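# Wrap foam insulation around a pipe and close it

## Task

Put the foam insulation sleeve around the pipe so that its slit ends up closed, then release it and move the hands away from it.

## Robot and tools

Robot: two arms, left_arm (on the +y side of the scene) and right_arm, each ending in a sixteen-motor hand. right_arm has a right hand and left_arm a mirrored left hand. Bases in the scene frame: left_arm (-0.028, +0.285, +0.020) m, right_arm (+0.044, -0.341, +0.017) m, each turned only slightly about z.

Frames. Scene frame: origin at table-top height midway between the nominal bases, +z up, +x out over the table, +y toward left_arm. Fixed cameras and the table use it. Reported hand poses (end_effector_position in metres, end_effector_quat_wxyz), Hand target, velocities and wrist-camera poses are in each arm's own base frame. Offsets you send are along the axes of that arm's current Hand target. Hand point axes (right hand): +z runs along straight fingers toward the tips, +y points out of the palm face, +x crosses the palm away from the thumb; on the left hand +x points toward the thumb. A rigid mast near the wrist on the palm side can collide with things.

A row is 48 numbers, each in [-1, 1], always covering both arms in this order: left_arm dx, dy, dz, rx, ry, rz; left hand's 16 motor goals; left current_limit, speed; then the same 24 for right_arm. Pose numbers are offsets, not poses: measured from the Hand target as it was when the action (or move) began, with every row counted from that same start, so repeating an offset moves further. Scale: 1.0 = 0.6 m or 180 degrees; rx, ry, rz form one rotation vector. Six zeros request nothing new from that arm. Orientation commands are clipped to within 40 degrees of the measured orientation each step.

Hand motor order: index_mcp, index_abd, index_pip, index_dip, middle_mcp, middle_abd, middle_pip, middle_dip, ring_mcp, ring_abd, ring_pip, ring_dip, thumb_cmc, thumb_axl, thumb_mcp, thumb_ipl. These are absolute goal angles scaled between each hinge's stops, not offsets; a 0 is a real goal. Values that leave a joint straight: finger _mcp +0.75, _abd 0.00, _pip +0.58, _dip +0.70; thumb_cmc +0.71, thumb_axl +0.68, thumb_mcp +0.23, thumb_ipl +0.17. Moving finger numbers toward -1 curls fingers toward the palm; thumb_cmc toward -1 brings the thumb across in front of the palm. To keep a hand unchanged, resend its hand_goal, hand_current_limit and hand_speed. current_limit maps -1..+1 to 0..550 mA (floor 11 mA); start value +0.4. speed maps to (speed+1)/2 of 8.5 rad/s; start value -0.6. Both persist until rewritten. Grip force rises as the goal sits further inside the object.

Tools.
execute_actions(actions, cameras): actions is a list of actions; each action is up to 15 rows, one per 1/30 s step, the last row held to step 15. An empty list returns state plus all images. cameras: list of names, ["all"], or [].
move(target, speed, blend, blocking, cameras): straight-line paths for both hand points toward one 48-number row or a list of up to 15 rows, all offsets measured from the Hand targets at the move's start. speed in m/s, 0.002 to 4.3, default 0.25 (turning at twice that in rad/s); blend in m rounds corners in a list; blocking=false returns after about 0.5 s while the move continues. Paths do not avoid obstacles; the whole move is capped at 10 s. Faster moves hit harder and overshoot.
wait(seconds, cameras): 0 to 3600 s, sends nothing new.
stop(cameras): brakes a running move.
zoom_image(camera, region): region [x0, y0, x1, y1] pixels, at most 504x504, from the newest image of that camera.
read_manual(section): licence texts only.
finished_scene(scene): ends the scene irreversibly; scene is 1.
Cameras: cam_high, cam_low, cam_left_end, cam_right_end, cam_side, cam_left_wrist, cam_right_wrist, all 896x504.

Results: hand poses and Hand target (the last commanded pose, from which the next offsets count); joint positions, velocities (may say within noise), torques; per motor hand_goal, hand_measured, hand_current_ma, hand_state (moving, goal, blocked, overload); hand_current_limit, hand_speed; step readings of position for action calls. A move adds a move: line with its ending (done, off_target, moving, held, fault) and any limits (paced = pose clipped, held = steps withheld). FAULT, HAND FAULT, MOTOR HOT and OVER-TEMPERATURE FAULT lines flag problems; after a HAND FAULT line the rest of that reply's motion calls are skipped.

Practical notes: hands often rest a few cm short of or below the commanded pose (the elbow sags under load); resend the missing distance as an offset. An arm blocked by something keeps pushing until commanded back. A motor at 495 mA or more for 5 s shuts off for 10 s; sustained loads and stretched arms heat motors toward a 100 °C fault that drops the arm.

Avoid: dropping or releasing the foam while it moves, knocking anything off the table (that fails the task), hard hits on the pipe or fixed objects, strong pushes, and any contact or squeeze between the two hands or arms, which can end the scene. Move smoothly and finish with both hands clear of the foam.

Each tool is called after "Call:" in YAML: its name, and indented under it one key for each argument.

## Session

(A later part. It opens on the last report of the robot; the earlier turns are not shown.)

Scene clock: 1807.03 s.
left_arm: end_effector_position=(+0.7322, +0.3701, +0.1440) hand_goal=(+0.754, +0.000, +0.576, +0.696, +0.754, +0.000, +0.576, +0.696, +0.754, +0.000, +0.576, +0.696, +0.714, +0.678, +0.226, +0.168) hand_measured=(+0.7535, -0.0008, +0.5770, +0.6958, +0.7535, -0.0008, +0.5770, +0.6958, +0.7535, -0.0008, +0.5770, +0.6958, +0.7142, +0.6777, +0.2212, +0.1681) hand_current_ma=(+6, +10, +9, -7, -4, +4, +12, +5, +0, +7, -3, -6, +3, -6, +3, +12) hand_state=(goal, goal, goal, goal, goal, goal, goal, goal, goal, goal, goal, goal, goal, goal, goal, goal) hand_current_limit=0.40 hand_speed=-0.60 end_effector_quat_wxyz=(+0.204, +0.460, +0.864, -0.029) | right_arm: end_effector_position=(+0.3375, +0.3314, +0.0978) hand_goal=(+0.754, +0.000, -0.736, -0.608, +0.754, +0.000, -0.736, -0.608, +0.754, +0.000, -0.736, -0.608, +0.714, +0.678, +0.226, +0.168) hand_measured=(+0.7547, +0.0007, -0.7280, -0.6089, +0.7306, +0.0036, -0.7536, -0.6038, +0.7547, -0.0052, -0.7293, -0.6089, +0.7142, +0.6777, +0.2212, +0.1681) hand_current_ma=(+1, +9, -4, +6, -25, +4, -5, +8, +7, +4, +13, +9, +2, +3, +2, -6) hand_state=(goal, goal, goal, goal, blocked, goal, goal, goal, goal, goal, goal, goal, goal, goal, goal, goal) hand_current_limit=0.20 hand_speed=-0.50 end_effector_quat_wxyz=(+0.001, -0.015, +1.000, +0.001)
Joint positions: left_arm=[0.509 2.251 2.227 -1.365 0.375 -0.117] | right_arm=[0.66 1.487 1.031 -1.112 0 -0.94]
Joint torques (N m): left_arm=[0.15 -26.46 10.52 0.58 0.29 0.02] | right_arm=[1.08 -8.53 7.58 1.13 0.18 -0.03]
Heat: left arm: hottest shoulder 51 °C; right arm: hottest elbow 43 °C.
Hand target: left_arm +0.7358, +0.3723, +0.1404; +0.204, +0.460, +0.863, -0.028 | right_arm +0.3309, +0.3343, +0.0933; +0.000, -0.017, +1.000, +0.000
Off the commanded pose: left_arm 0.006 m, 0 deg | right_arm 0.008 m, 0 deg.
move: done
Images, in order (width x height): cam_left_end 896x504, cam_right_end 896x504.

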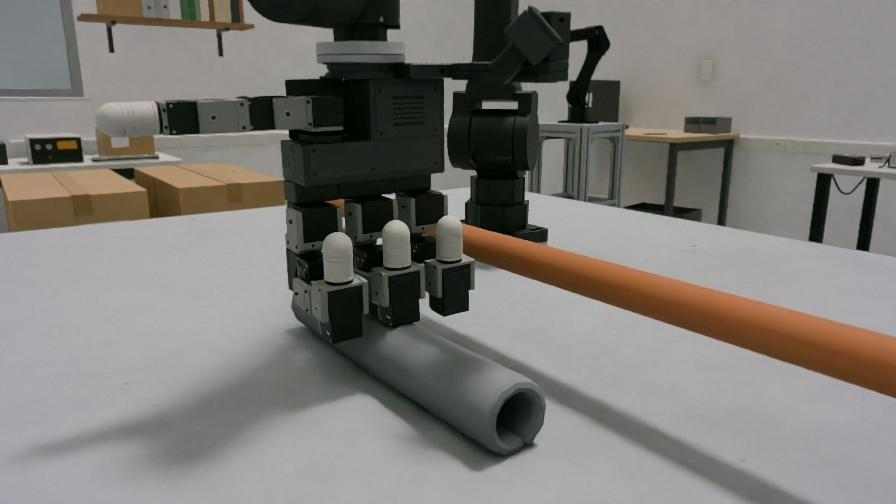

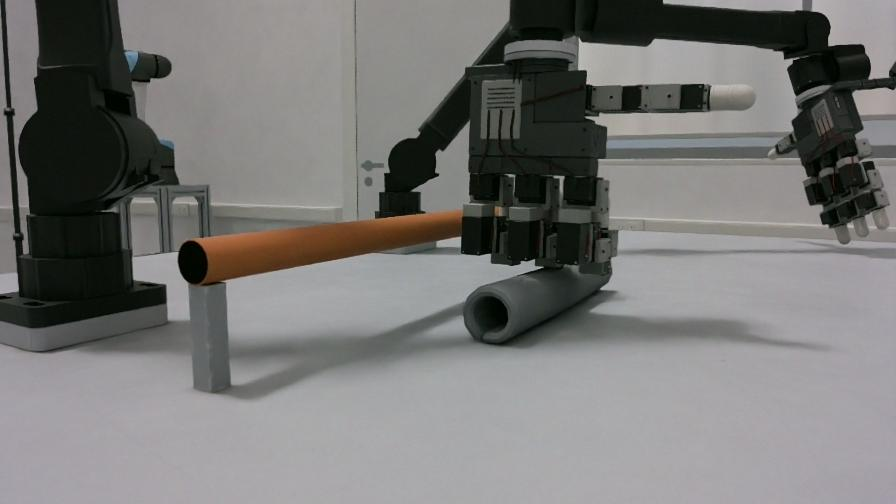

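Call:
move:
  target:
    - [0,0,0,0,0,0,0.754,0,0.576,0.696,0.754,0,0.576,0.696,0.754,0,0.576,0.696,0.714,0.678,0.226,0.168,0.4,-0.6, 0,0,-0.05,0,0,0,0.754,0,-0.737,-0.609,0.754,0,-0.737,-0.609,0.754,0,-0.737,-0.609,0.714,0.678,0.226,0.168,0.2,-0.5]
    - [0,0,0,0,0,0,0.754,0,0.576,0.696,0.754,0,0.576,0.696,0.754,0,0.576,0.696,0.714,0.678,0.226,0.168,0.4,-0.6, 0,0.04,-0.22,0,0,0,0.754,0,-0.737,-0.609,0.754,0,-0.737,-0.609,0.754,0,-0.737,-0.609,0.714,0.678,0.226,0.168,0.2,-0.5]
  speed: 0.1
  blend: 0.015
  cameras: ["cam_right_end","cam_left_end","cam_side"]

Call:
zoom_image:
  camera: "cam_right_end"
  region: [450, 270, 570, 360]

Call:
zoom_image:
  camera: "cam_left_end"
  region: [460, 370, 580, 490]

Scene clock: 1818.73 s.
left_arm: end_effector_position=(+0.7322, +0.3701, +0.1440) hand_goal=(+0.754, +0.000, +0.576, +0.696, +0.754, +0.000, +0.576, +0.696, +0.754, +0.000, +0.576, +0.696, +0.714, +0.678, +0.226, +0.168) hand_measured=(+0.7535, +0.0007, +0.5757, +0.6958, +0.7535, +0.0007, +0.5770, +0.6958, +0.7535, +0.0007, +0.5770, +0.6958, +0.7142, +0.6767, +0.2212, +0.1681) hand_current_ma=(+7, +1, +12, -9, -7, +7, +5, +7, -5, +6, +2, -10, +4, +1, -1, +9) hand_state=(goal, goal, goal, goal, goal, goal, goal, goal, goal, goal, goal, goal, goal, goal, goal, goal) hand_current_limit=0.40 hand_speed=-0.60 end_effector_quat_wxyz=(+0.204, +0.460, +0.864, -0.029) | right_arm: end_effector_position=(+0.3255, +0.3464, +0.2038) hand_goal=(+0.754, +0.000, -0.736, -0.608, +0.754, +0.000, -0.736, -0.608, +0.754, +0.000, -0.736, -0.608, +0.714, +0.678, +0.226, +0.168) hand_measured=(+0.7547, +0.0007, -0.7280, -0.6076, +0.7547, +0.0021, -0.7331, -0.6038, +0.7547, -0.0052, -0.7293, -0.6089, +0.7142, +0.6777, +0.2222, +0.1681) hand_current_ma=(+1, +9, -1, +7, -12, +6, +1, +7, +10, +5, +9, +8, +2, +0, +1, -7) hand_state=(goal, goal, goal, goal, goal, goal, goal, goal, goal, goal, goal, goal, goal, goal, goal, goal) hand_current_limit=0.20 hand_speed=-0.50 end_effector_quat_wxyz=(-0.015, -0.015, +1.000, -0.013)
Joint positions: left_arm=[0.509 2.251 2.227 -1.365 0.375 -0.117] | right_arm=[0.708 1.426 1.266 -1.45 0 -0.894]
Joint torques (N m): left_arm=[0.21 -26.75 10.45 0.61 0.27 0.01] | right_arm=[0.97 -8.88 12.83 0.12 0.17 -0.05]
Heat: left arm: hottest shoulder 51 °C; right arm: hottest elbow 42 °C.
Hand target: left_arm +0.7358, +0.3723, +0.1404; +0.204, +0.460, +0.863, -0.028 | right_arm +0.3301, +0.3582, +0.2253; +0.000, -0.017, +1.000, +0.000
Off the commanded pose: left_arm 0.006 m, 0 deg | right_arm 0.025 m, 2 deg.
move: off_target (right_arm)
Images, in order (width x height): cam_left_end 896x504, cam_right_end 896x504, cam_side 896x504.

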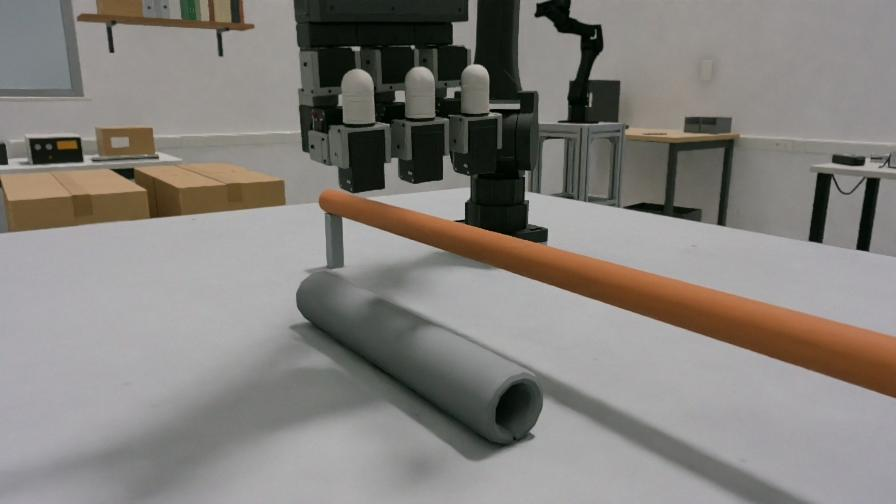

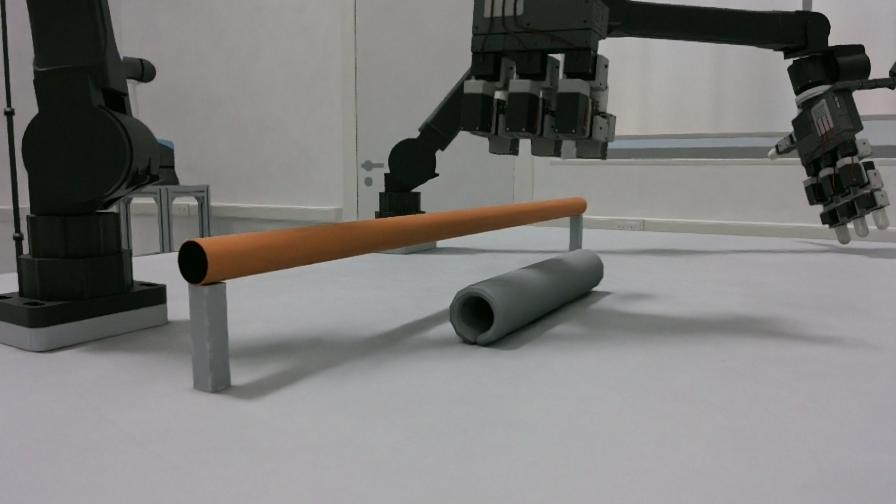

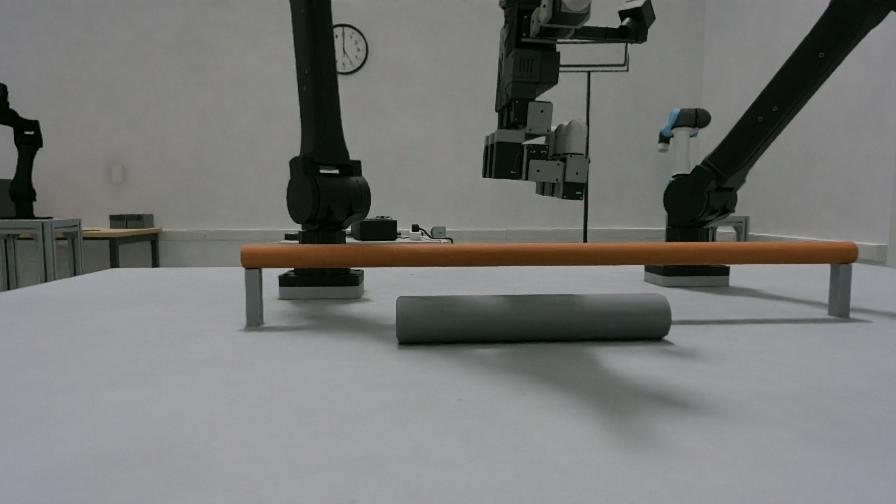

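Scaled by 4.200 from the camera's image (finer frame: 1280x720).

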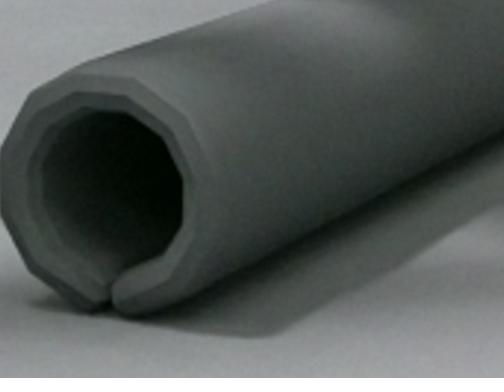

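Scaled by 4.200 from the camera's image (finer frame: 1280x720).

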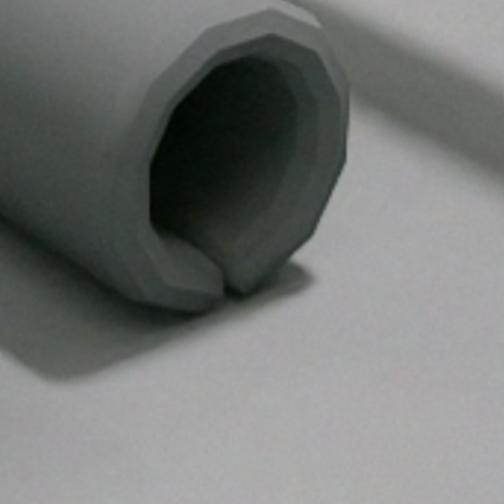

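Call:
move:
  target:
    - [0,0,0,0,0,0,0.754,0,0.576,0.696,0.754,0,0.576,0.696,0.754,0,0.576,0.696,0.714,0.678,0.226,0.168,0.4,-0.6, 0.001,-0.0105,-0.005,0,-0.0333,-0.0048,0.754,0.25,0.576,0.696,0.754,0,-0.737,-0.609,0.754,-0.25,0.576,0.696,0.714,0.678,0.226,0.168,0.2,-0.5]
  speed: 0.1
  cameras: ["cam_right_end","cam_left_end","cam_side"]

Scene clock: 1843.00 s.
left_arm: end_effector_position=(+0.7322, +0.3701, +0.1440) hand_goal=(+0.754, +0.000, +0.576, +0.696, +0.754, +0.000, +0.576, +0.696, +0.754, +0.000, +0.576, +0.696, +0.714, +0.678, +0.226, +0.168) hand_measured=(+0.7535, -0.0008, +0.5770, +0.6958, +0.7535, +0.0007, +0.5770, +0.6958, +0.7535, +0.0007, +0.5770, +0.6958, +0.7142, +0.6777, +0.2212, +0.1681) hand_current_ma=(+4, +6, +11, -7, -6, +7, +7, +4, +1, +6, +1, -1, +4, +0, -3, +11) hand_state=(goal, goal, goal, goal, goal, goal, goal, goal, goal, goal, goal, goal, goal, goal, goal, goal) hand_current_limit=0.40 hand_speed=-0.60 end_effector_quat_wxyz=(+0.204, +0.460, +0.864, -0.029) | right_arm: end_effector_position=(+0.3326, +0.3469, +0.2253) hand_goal=(+0.754, +0.250, +0.576, +0.696, +0.754, +0.000, -0.736, -0.608, +0.754, -0.250, +0.576, +0.696, +0.714, +0.678, +0.226, +0.168) hand_measured=(+0.7474, +0.2468, +0.5757, +0.6958, +0.7547, +0.0021, -0.7331, -0.6025, +0.7498, -0.2469, +0.5744, +0.6971, +0.7142, +0.6767, +0.2212, +0.1672) hand_current_ma=(+2, +6, -8, +9, -9, +2, +1, +8, +10, +6, +10, +9, +1, -2, +6, -7) hand_state=(goal, goal, goal, goal, goal, goal, goal, goal, goal, goal, goal, goal, goal, goal, goal, goal) hand_current_limit=0.20 hand_speed=-0.50 end_effector_quat_wxyz=(+0.045, -0.021, +0.999, -0.004)
Joint positions: left_arm=[0.509 2.251 2.227 -1.365 0.375 -0.117] | right_arm=[0.722 1.37 1.254 -1.391 0.063 -0.893]
Joint torques (N m): left_arm=[-0.09 -26.7 10.45 0.59 0.25 0.01] | right_arm=[1.08 -8.53 9.47 1.43 0.39 -0.03]
Heat: left arm: hottest shoulder 51 °C; right arm: hottest elbow 45 °C.
Hand target: left_arm +0.7358, +0.3723, +0.1404; +0.204, +0.460, +0.863, -0.028 | right_arm +0.3298, +0.3519, +0.2283; +0.052, -0.024, +0.998, +0.001
Off the commanded pose: left_arm 0.006 m, 0 deg | right_arm 0.006 m, 1 deg.
move: done
Images, in order (width x height): cam_left_end 896x504, cam_right_end 896x504, cam_side 896x504.

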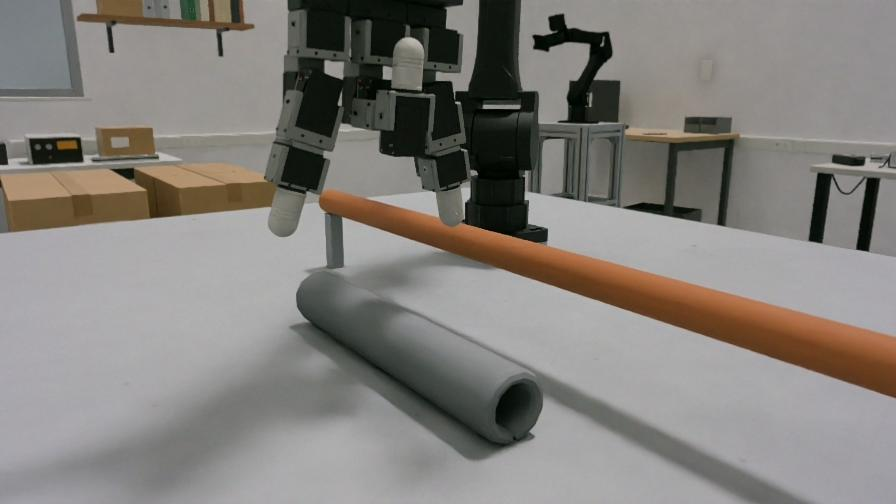

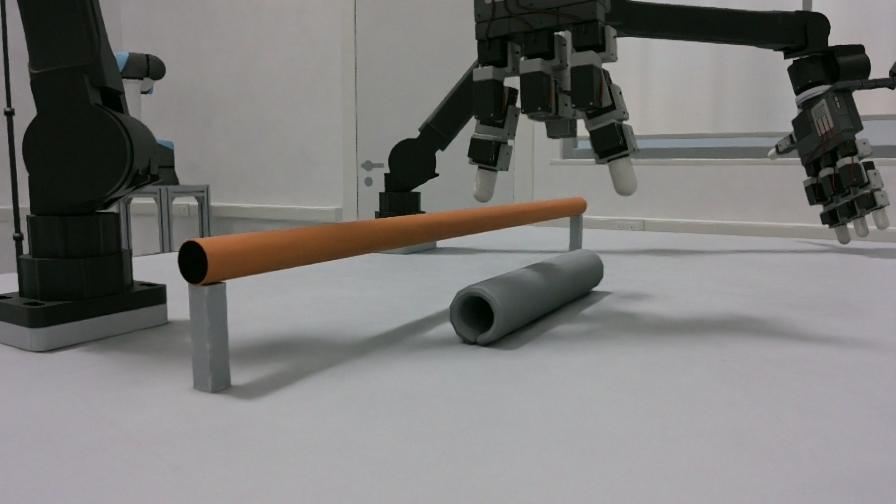

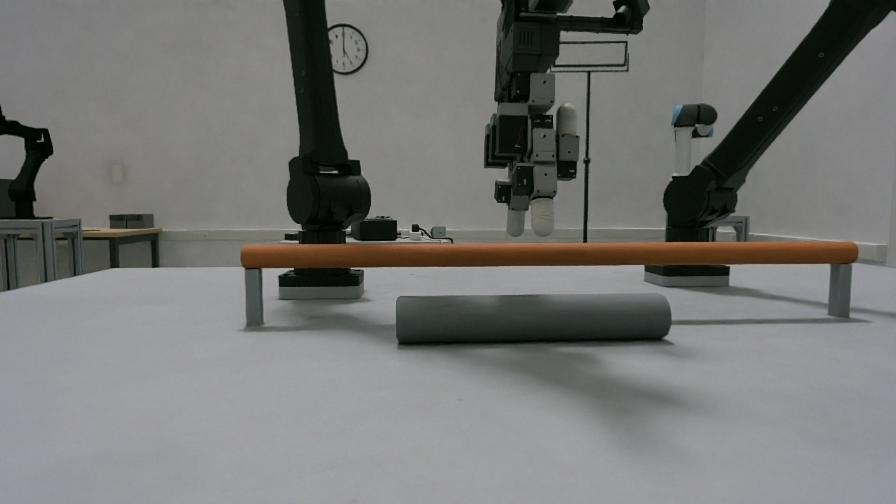

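Call:
move:
  target:
    - [0,0,0,0,0,0,0.754,0,0.576,0.696,0.754,0,0.576,0.696,0.754,0,0.576,0.696,0.714,0.678,0.226,0.168,0.4,-0.6, 0.024,0,0.1639,0,0,0,0.754,0.25,0.576,0.696,0.754,0,-0.737,-0.609,0.754,-0.25,0.576,0.696,0.714,0.678,0.226,0.168,0.2,-0.5]
  speed: 0.1
  cameras: ["cam_right_end","cam_left_end","cam_side"]

Scene clock: 1850.37 s.
left_arm: end_effector_position=(+0.7322, +0.3701, +0.1440) hand_goal=(+0.754, +0.000, +0.576, +0.696, +0.754, +0.000, +0.576, +0.696, +0.754, +0.000, +0.576, +0.696, +0.714, +0.678, +0.226, +0.168) hand_measured=(+0.7535, -0.0008, +0.5770, +0.6958, +0.7535, -0.0008, +0.5770, +0.6958, +0.7535, -0.0008, +0.5770, +0.6958, +0.7142, +0.6777, +0.2212, +0.1672) hand_current_ma=(+6, +9, +15, -3, -1, +10, +10, +5, +4, +5, +0, -9, +11, -3, +3, +11) hand_state=(goal, goal, goal, goal, goal, goal, goal, goal, goal, goal, goal, goal, goal, goal, goal, goal) hand_current_limit=0.40 hand_speed=-0.60 end_effector_quat_wxyz=(+0.204, +0.460, +0.864, -0.029) | right_arm: end_effector_position=(+0.3272, +0.3457, +0.1338) hand_goal=(+0.754, +0.250, +0.576, +0.696, +0.754, +0.000, -0.736, -0.608, +0.754, -0.250, +0.576, +0.696, +0.714, +0.678, +0.226, +0.168) hand_measured=(+0.7474, +0.2468, +0.5744, +0.6971, +0.7547, +0.0021, -0.7331, -0.6025, +0.7486, -0.2469, +0.5757, +0.6958, +0.7142, +0.6777, +0.2222, +0.1672) hand_current_ma=(+0, +8, -3, +10, -9, -1, +4, +11, +7, +5, +7, +9, -1, -5, +2, -3) hand_state=(goal, goal, goal, goal, goal, goal, goal, goal, goal, goal, goal, goal, goal, goal, goal, goal) hand_current_limit=0.20 hand_speed=-0.50 end_effector_quat_wxyz=(+0.051, -0.023, +0.998, +0.002)
Joint positions: left_arm=[0.509 2.251 2.227 -1.365 0.375 -0.117] | right_arm=[0.728 1.407 1.039 -1.122 0.064 -0.89]
Joint torques (N m): left_arm=[0.38 -26.81 10.47 0.68 0.27 0.01] | right_arm=[1.03 -7.06 9.06 1.35 0.4 -0.01]
Heat: left arm: hottest shoulder 51 °C; right arm: hottest elbow 45 °C.
Hand target: left_arm +0.7358, +0.3723, +0.1404; +0.204, +0.460, +0.863, -0.028 | right_arm +0.3257, +0.3517, +0.1292; +0.053, -0.024, +0.998, +0.001
Off the commanded pose: left_arm 0.006 m, 0 deg | right_arm 0.008 m, 0 deg.
move: done
Images, in order (width x height): cam_left_end 896x504, cam_right_end 896x504, cam_side 896x504.

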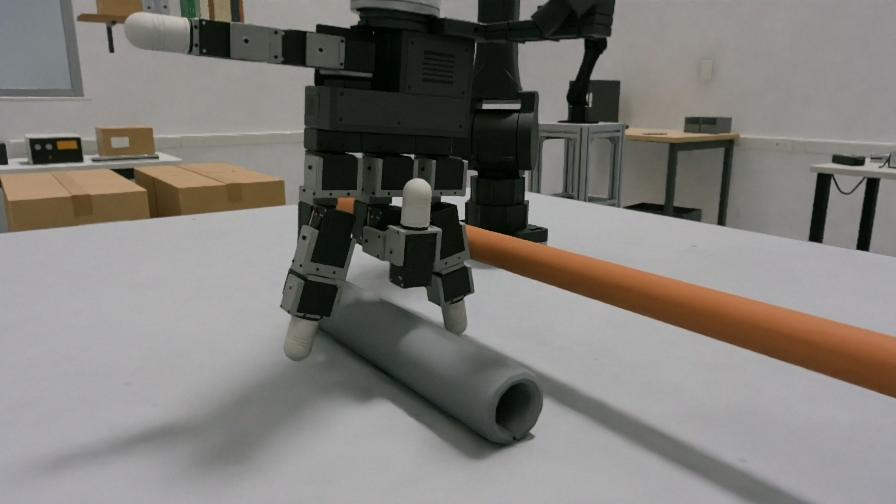

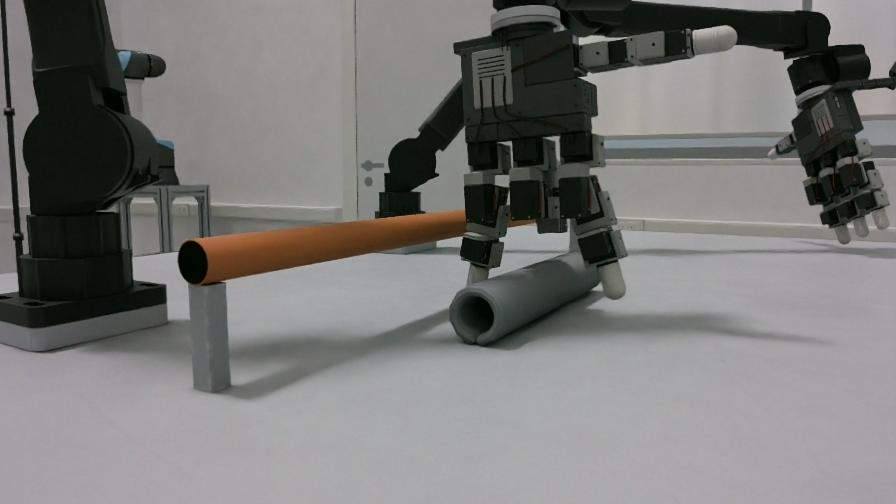

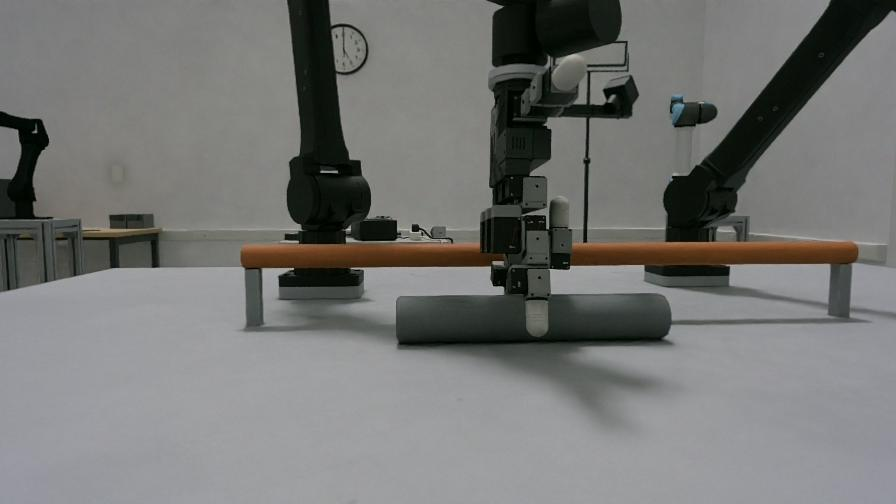

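Call:
move:
  target:
    - [0,0,0,0,0,0,0.754,0,0.576,0.696,0.754,0,0.576,0.696,0.754,0,0.576,0.696,0.714,0.678,0.226,0.168,0.4,-0.6, 0,0,0,0,0,0,0.754,-0.35,0.576,0.696,0.754,0,-0.737,-0.609,0.754,0.35,0.576,0.696,0.714,0.678,0.226,0.168,0.2,-0.85]
  speed: 0.1
  cameras: ["cam_right_end","cam_left_end","cam_side"]

Call:
zoom_image:
  camera: "cam_right_end"
  region: [440, 270, 560, 360]

Call:
zoom_image:
  camera: "cam_left_end"
  region: [460, 350, 580, 470]

Scene clock: 1856.07 s.
left_arm: end_effector_position=(+0.7322, +0.3701, +0.1440) hand_goal=(+0.754, +0.000, +0.576, +0.696, +0.754, +0.000, +0.576, +0.696, +0.754, +0.000, +0.576, +0.696, +0.714, +0.678, +0.226, +0.168) hand_measured=(+0.7535, +0.0007, +0.5770, +0.6958, +0.7535, +0.0007, +0.5770, +0.6958, +0.7535, -0.0008, +0.5770, +0.6958, +0.7142, +0.6777, +0.2212, +0.1681) hand_current_ma=(+5, +7, +7, -5, -1, +5, +8, +4, -1, +9, +3, -10, +6, -2, +2, +7) hand_state=(goal, goal, goal, goal, goal, goal, goal, goal, goal, goal, goal, goal, goal, goal, goal, goal) hand_current_limit=0.40 hand_speed=-0.60 end_effector_quat_wxyz=(+0.204, +0.460, +0.864, -0.029) | right_arm: end_effector_position=(+0.3272, +0.3457, +0.1338) hand_goal=(+0.754, -0.350, +0.576, +0.696, +0.754, +0.000, -0.736, -0.608, +0.754, +0.350, +0.576, +0.696, +0.714, +0.678, +0.226, +0.168) hand_measured=(+0.7486, -0.1414, +0.5744, +0.6971, +0.7559, +0.0021, -0.7331, -0.6025, +0.7486, +0.1472, +0.5757, +0.6958, +0.7142, +0.6767, +0.2222, +0.1681) hand_current_ma=(+1, +175, -5, +11, -11, +4, +2, +8, +7, -160, +8, +15, +2, -5, +3, -8) hand_state=(goal, blocked, goal, goal, goal, goal, goal, goal, goal, blocked, goal, goal, goal, goal, goal, goal) hand_current_limit=0.20 hand_speed=-0.85 end_effector_quat_wxyz=(+0.051, -0.023, +0.998, +0.002)
Joint positions: left_arm=[0.509 2.251 2.227 -1.365 0.375 -0.117] | right_arm=[0.728 1.407 1.039 -1.122 0.064 -0.89]
Joint torques (N m): left_arm=[-0.15 -26.58 10.5 0.62 0.28 0.01] | right_arm=[1.03 -7.18 9.05 1.46 0.4 -0.01]
Heat: left arm: hottest shoulder 51 °C; right arm: hottest elbow 44 °C.
Hand target: left_arm +0.7358, +0.3723, +0.1404; +0.204, +0.460, +0.863, -0.028 | right_arm +0.3257, +0.3517, +0.1292; +0.052, -0.024, +0.998, +0.001
Off the commanded pose: left_arm 0.006 m, 0 deg | right_arm 0.008 m, 0 deg.
move: done
Images, in order (width x height): cam_left_end 896x504, cam_right_end 896x504, cam_side 896x504.

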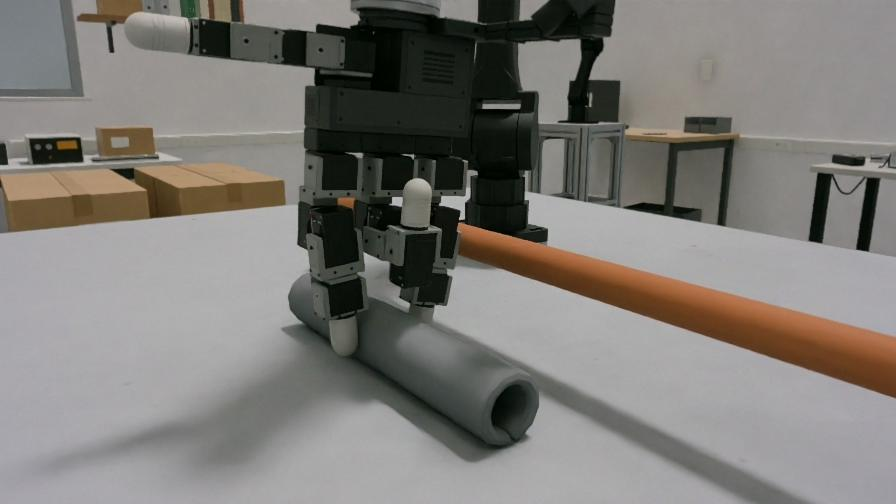

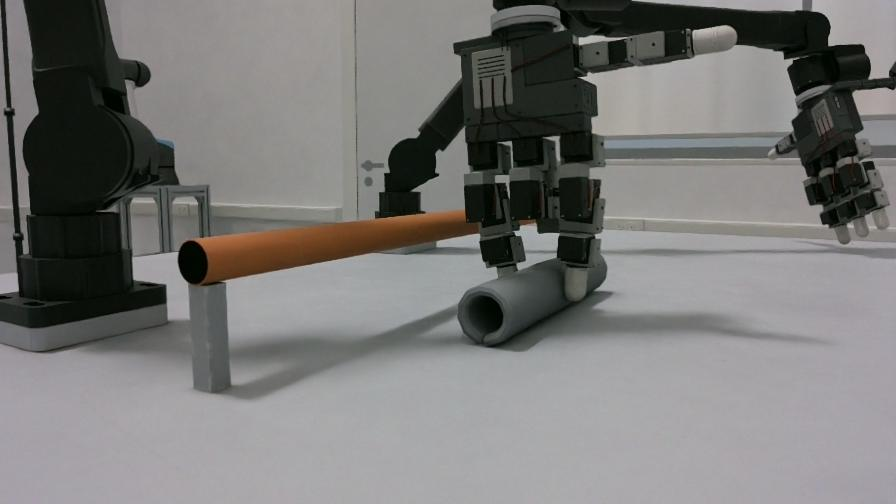

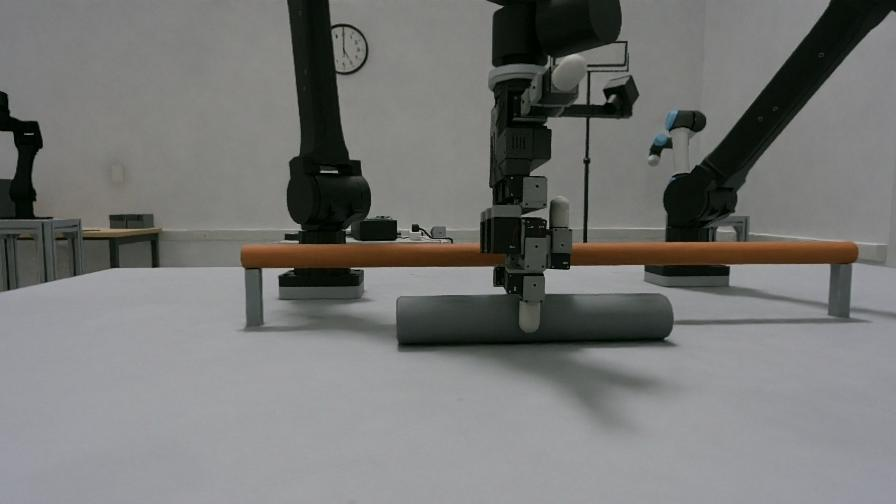

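Scaled by 4.200 from the camera's image (finer frame: 1280x720).

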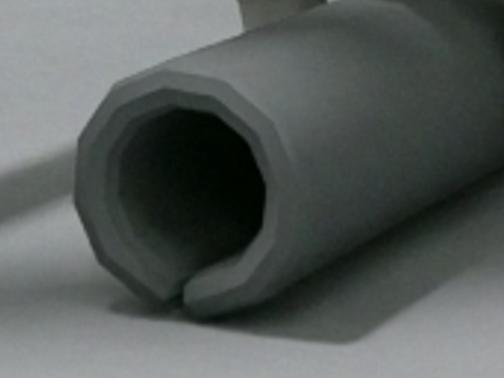

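Scaled by 4.200 from the camera's image (finer frame: 1280x720).

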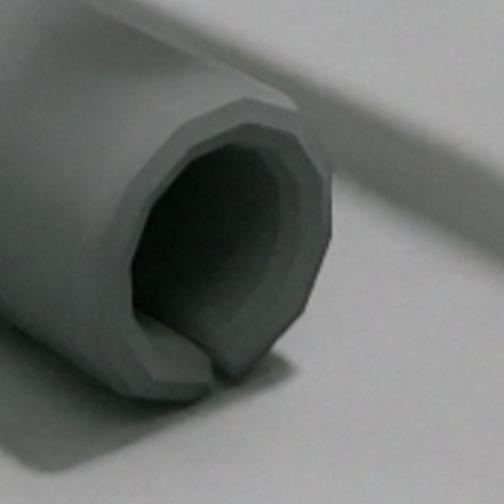

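Call:
execute_actions:
  actions: []

Scene clock: 1887.10 s.
left_arm: end_effector_position=(+0.7322, +0.3701, +0.1440) hand_goal=(+0.754, +0.000, +0.576, +0.696, +0.754, +0.000, +0.576, +0.696, +0.754, +0.000, +0.576, +0.696, +0.714, +0.678, +0.226, +0.168) hand_measured=(+0.7535, -0.0008, +0.5770, +0.6958, +0.7535, -0.0008, +0.5770, +0.6958, +0.7535, +0.0007, +0.5770, +0.6958, +0.7142, +0.6777, +0.2212, +0.1681) hand_current_ma=(+4, +1, +8, -11, -10, +3, +4, +7, +2, +7, +1, -10, +6, -8, +3, +10) hand_state=(goal, goal, goal, goal, goal, goal, goal, goal, goal, goal, goal, goal, goal, goal, goal, goal) hand_current_limit=0.40 hand_speed=-0.60 end_effector_quat_wxyz=(+0.204, +0.460, +0.864, -0.029) | right_arm: end_effector_position=(+0.3272, +0.3457, +0.1338) hand_goal=(+0.754, -0.350, +0.576, +0.696, +0.754, +0.000, -0.736, -0.608, +0.754, +0.350, +0.576, +0.696, +0.714, +0.678, +0.226, +0.168) hand_measured=(+0.7474, -0.1414, +0.5744, +0.6971, +0.7559, +0.0021, -0.7331, -0.6025, +0.7498, +0.1472, +0.5744, +0.6971, +0.7142, +0.6777, +0.2212, +0.1672) hand_current_ma=(+1, +170, -2, +8, -6, +2, +2, +7, +8, -157, +9, +7, +0, -1, +2, -3) hand_state=(goal, blocked, goal, goal, goal, goal, goal, goal, goal, blocked, goal, goal, goal, goal, goal, goal) hand_current_limit=0.20 hand_speed=-0.85 end_effector_quat_wxyz=(+0.051, -0.023, +0.998, +0.002)
Joint positions: left_arm=[0.509 2.251 2.227 -1.365 0.375 -0.117] | right_arm=[0.728 1.407 1.039 -1.122 0.064 -0.89]
Joint velocities: within noise
Joint torques (N m): left_arm=[0.38 -26.7 10.48 0.65 0.26 0.01] | right_arm=[0.97 -7 9.06 1.48 0.4 0]
Motor temperatures (°C): left_arm=[25 52 41 23 23 22] | right_arm=[23 29 42 25 23 22]
Heat: left arm: hottest shoulder 52 °C; right arm: hottest elbow 42 °C.
Hand target: left_arm +0.7358, +0.3723, +0.1404; +0.204, +0.460, +0.863, -0.028 | right_arm +0.3257, +0.3517, +0.1292; +0.052, -0.024, +0.998, +0.001
Off the commanded pose: left_arm 0.006 m, 0 deg | right_arm 0.008 m, 0 deg.
camera_calibration:
cam_right_wrist: T_world_to_cam=[[0.73107, 0.67616, 0.09137, -0.45464], [0.37268, -0.50789, 0.77663, -0.09564], [0.57153, -0.53372, -0.62329, 0.20684]] pos_world=[0.2498, 0.36923, 0.24474]

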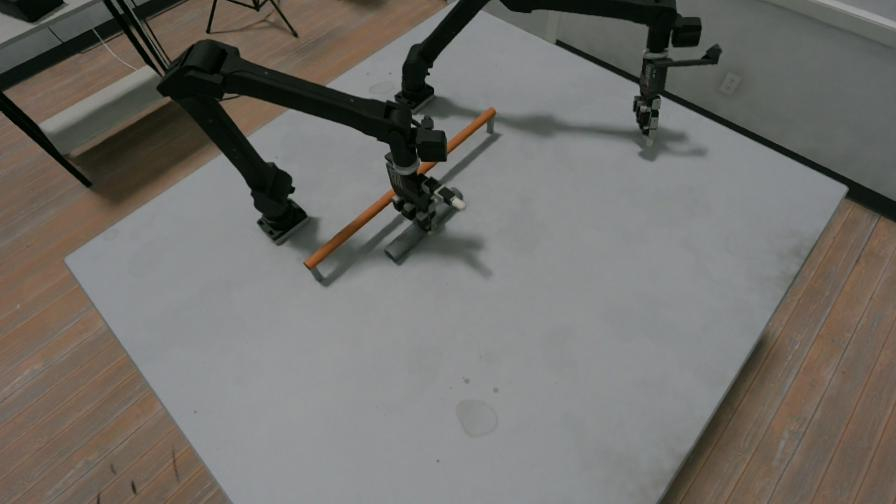

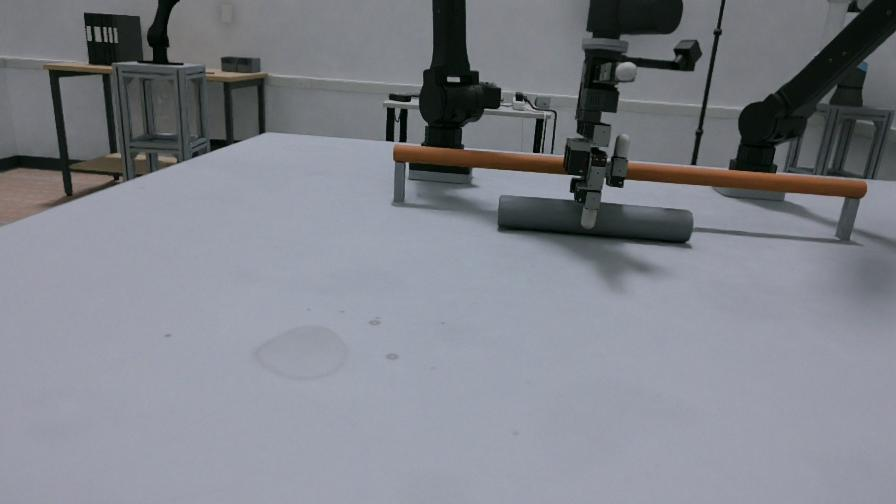

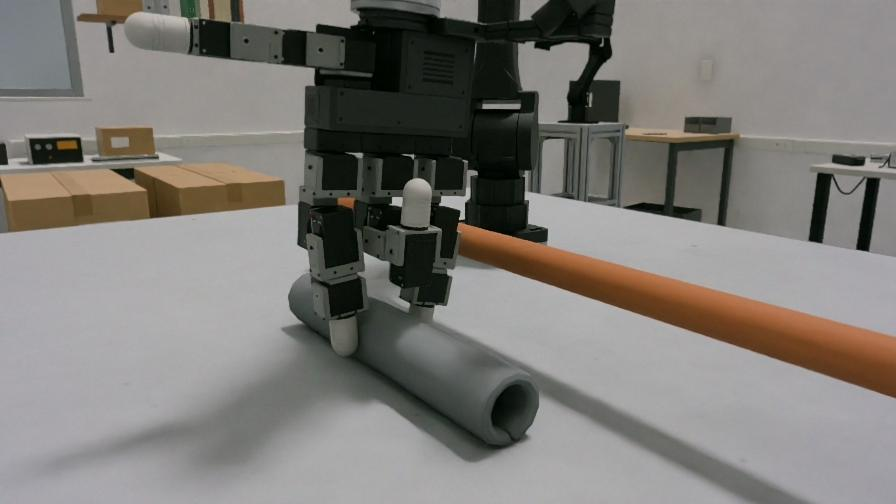

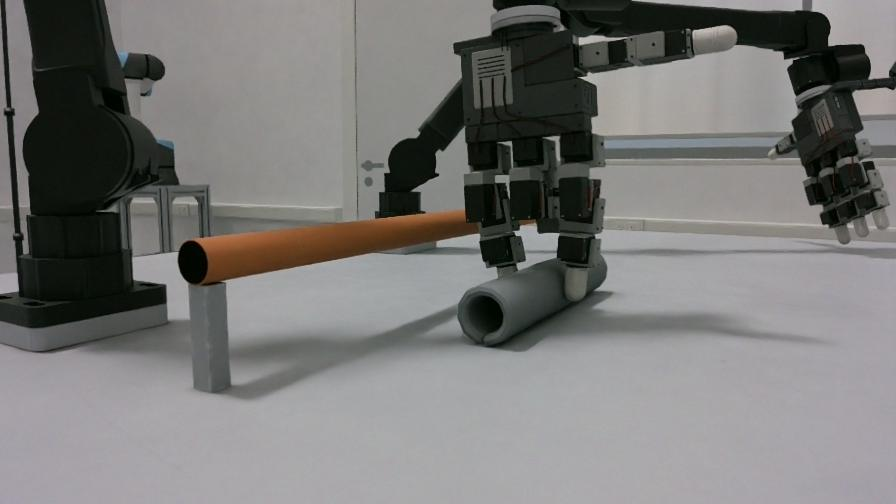

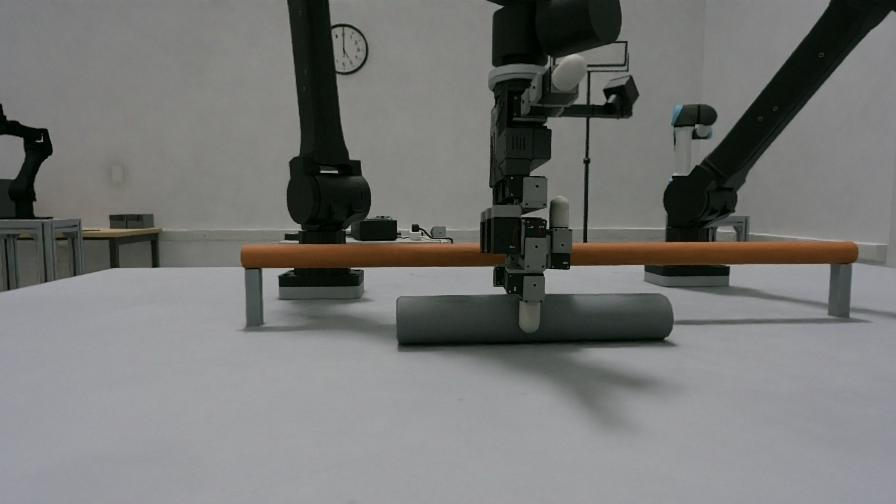

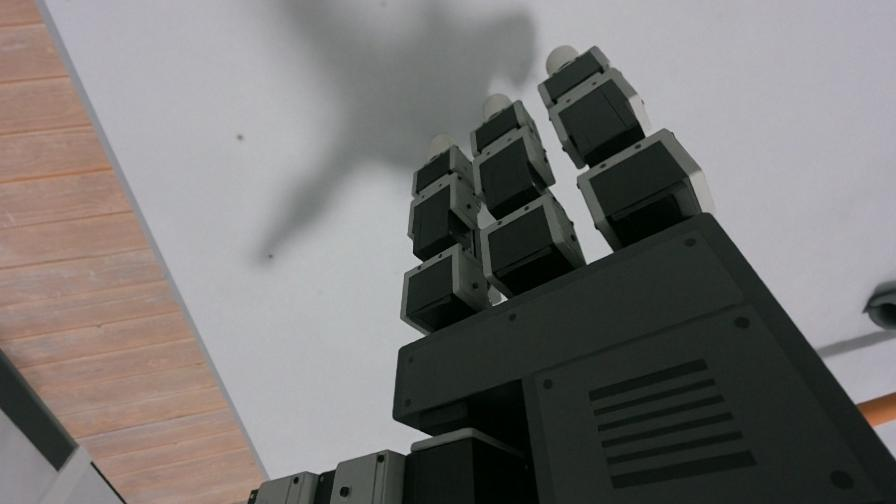

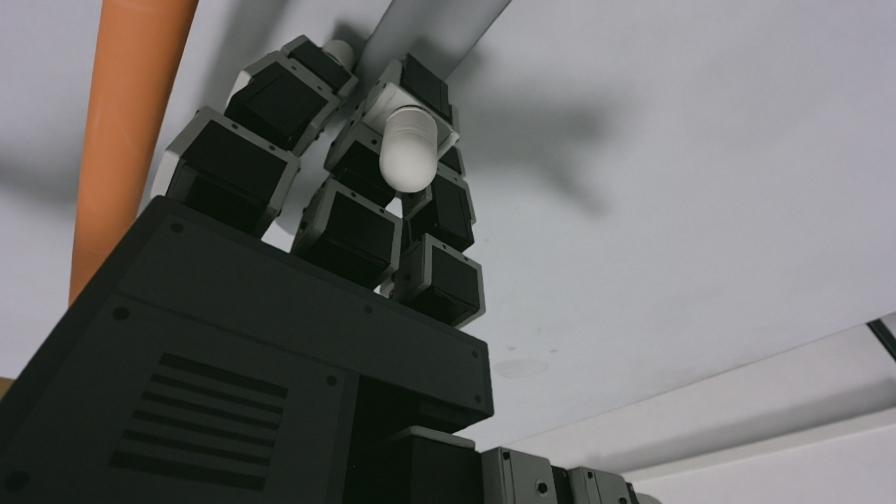

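Call:
move:
  target: [0,0,0,0,0,0,0.754,0,0.576,0.696,0.754,0,0.576,0.696,0.754,0,0.576,0.696,0.714,0.678,0.226,0.168,0.4,-0.6,-0.0277,0,-0.2648,0,0,0,0.754,-0.35,0.576,0.696,0.754,0,-0.737,-0.609,0.754,0.35,0.576,0.696,0.714,0.678,0.226,0.168,0.2,-0.8]
  speed: 0.15
  cameras: ["cam_left_end","cam_right_end","cam_side"]

Scene clock: 1897.97 s.
left_arm: end_effector_position=(+0.7322, +0.3701, +0.1440) hand_goal=(+0.754, +0.000, +0.576, +0.696, +0.754, +0.000, +0.576, +0.696, +0.754, +0.000, +0.576, +0.696, +0.714, +0.678, +0.226, +0.168) hand_measured=(+0.7523, +0.0007, +0.5770, +0.6958, +0.7535, -0.0008, +0.5770, +0.6958, +0.7535, -0.0008, +0.5770, +0.6958, +0.7142, +0.6777, +0.2212, +0.1681) hand_current_ma=(+8, +1, +10, -11, -6, +8, +7, +11, -1, +6, +3, -10, +7, -4, +0, +9) hand_state=(goal, goal, goal, goal, goal, goal, goal, goal, goal, goal, goal, goal, goal, goal, goal, goal) hand_current_limit=0.40 hand_speed=-0.60 end_effector_quat_wxyz=(+0.204, +0.460, +0.864, -0.029) | right_arm: end_effector_position=(+0.3225, +0.3415, +0.2670) hand_goal=(+0.754, -0.350, +0.576, +0.696, +0.754, +0.000, -0.736, -0.608, +0.754, +0.350, +0.576, +0.696, +0.714, +0.678, +0.226, +0.168) hand_measured=(+0.7474, -0.1400, +0.5757, +0.6971, +0.7559, +0.0021, -0.7331, -0.6025, +0.7486, +0.1487, +0.5757, +0.6971, +0.7142, +0.6777, +0.2212, +0.1672) hand_current_ma=(+1, +178, -10, +11, -11, +3, +2, +4, +6, -154, +11, +9, +3, -2, +1, -2) hand_state=(goal, blocked, goal, goal, goal, goal, goal, goal, goal, blocked, goal, goal, goal, goal, goal, goal) hand_current_limit=0.20 hand_speed=-0.80 end_effector_quat_wxyz=(+0.037, -0.023, +0.999, -0.011)
Joint positions: left_arm=[0.509 2.251 2.227 -1.365 0.375 -0.117] | right_arm=[0.728 1.348 1.347 -1.527 0.064 -0.89]
Joint torques (N m): left_arm=[0.09 -26.46 10.45 0.59 0.27 0.01] | right_arm=[1.08 -7.82 13.35 0.38 0.38 -0.01]
Heat: left arm: hottest shoulder 52 °C; right arm: hottest elbow 42 °C.
Hand target: left_arm +0.7358, +0.3723, +0.1404; +0.204, +0.460, +0.863, -0.028 | right_arm +0.3255, +0.3518, +0.2887; +0.052, -0.025, +0.998, +0.001
Off the commanded pose: left_arm 0.006 m, 0 deg | right_arm 0.024 m, 2 deg.
move: off_target (right_arm)

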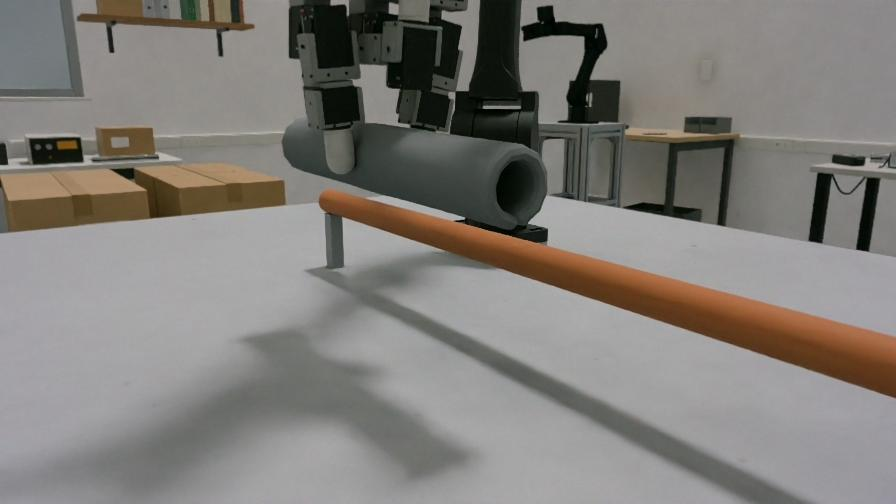

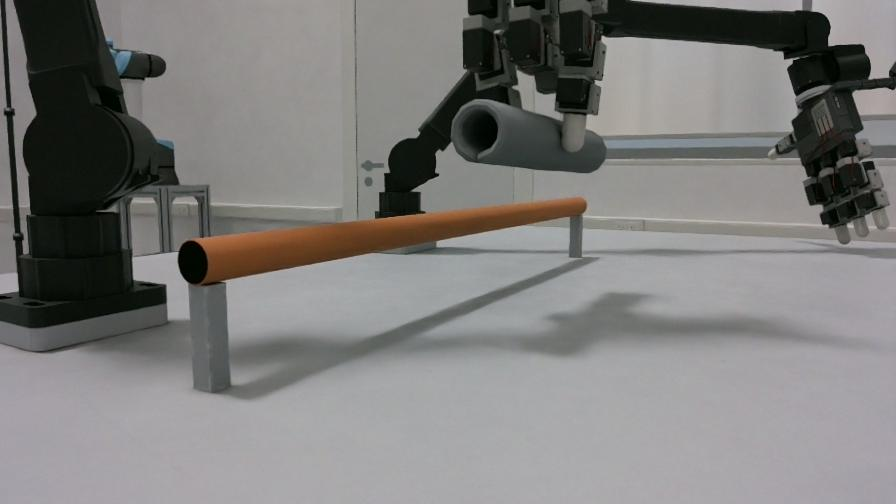

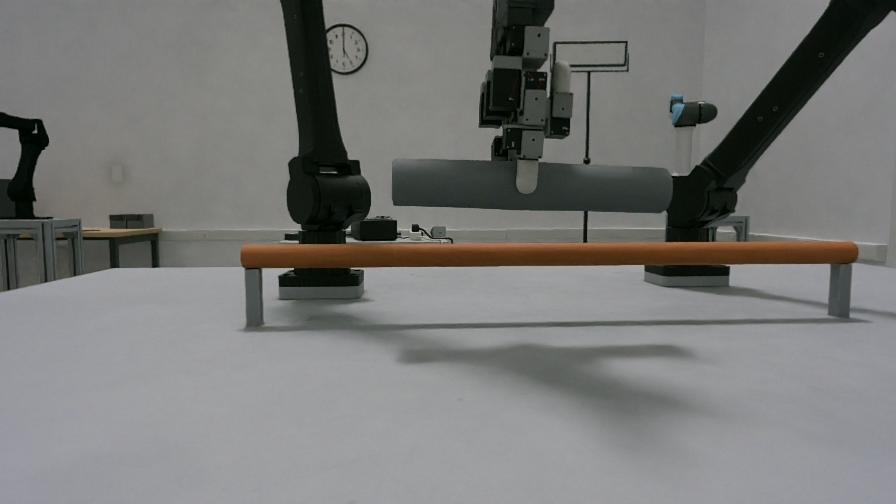

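Call:
zoom_image:
  camera: "cam_left_end"
  region: [470, 130, 570, 240]

Call:
zoom_image:
  camera: "cam_right_end"
  region: [435, 85, 535, 175]

Scaled by 4.582 from the camera's image (finer frame: 1280x720).

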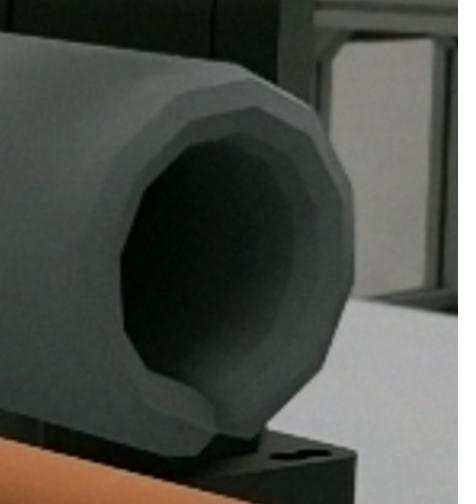

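Scaled by 5.040 from the camera's image (finer frame: 1280x720).

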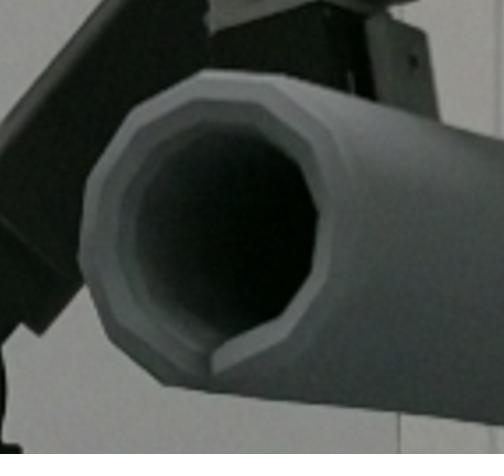

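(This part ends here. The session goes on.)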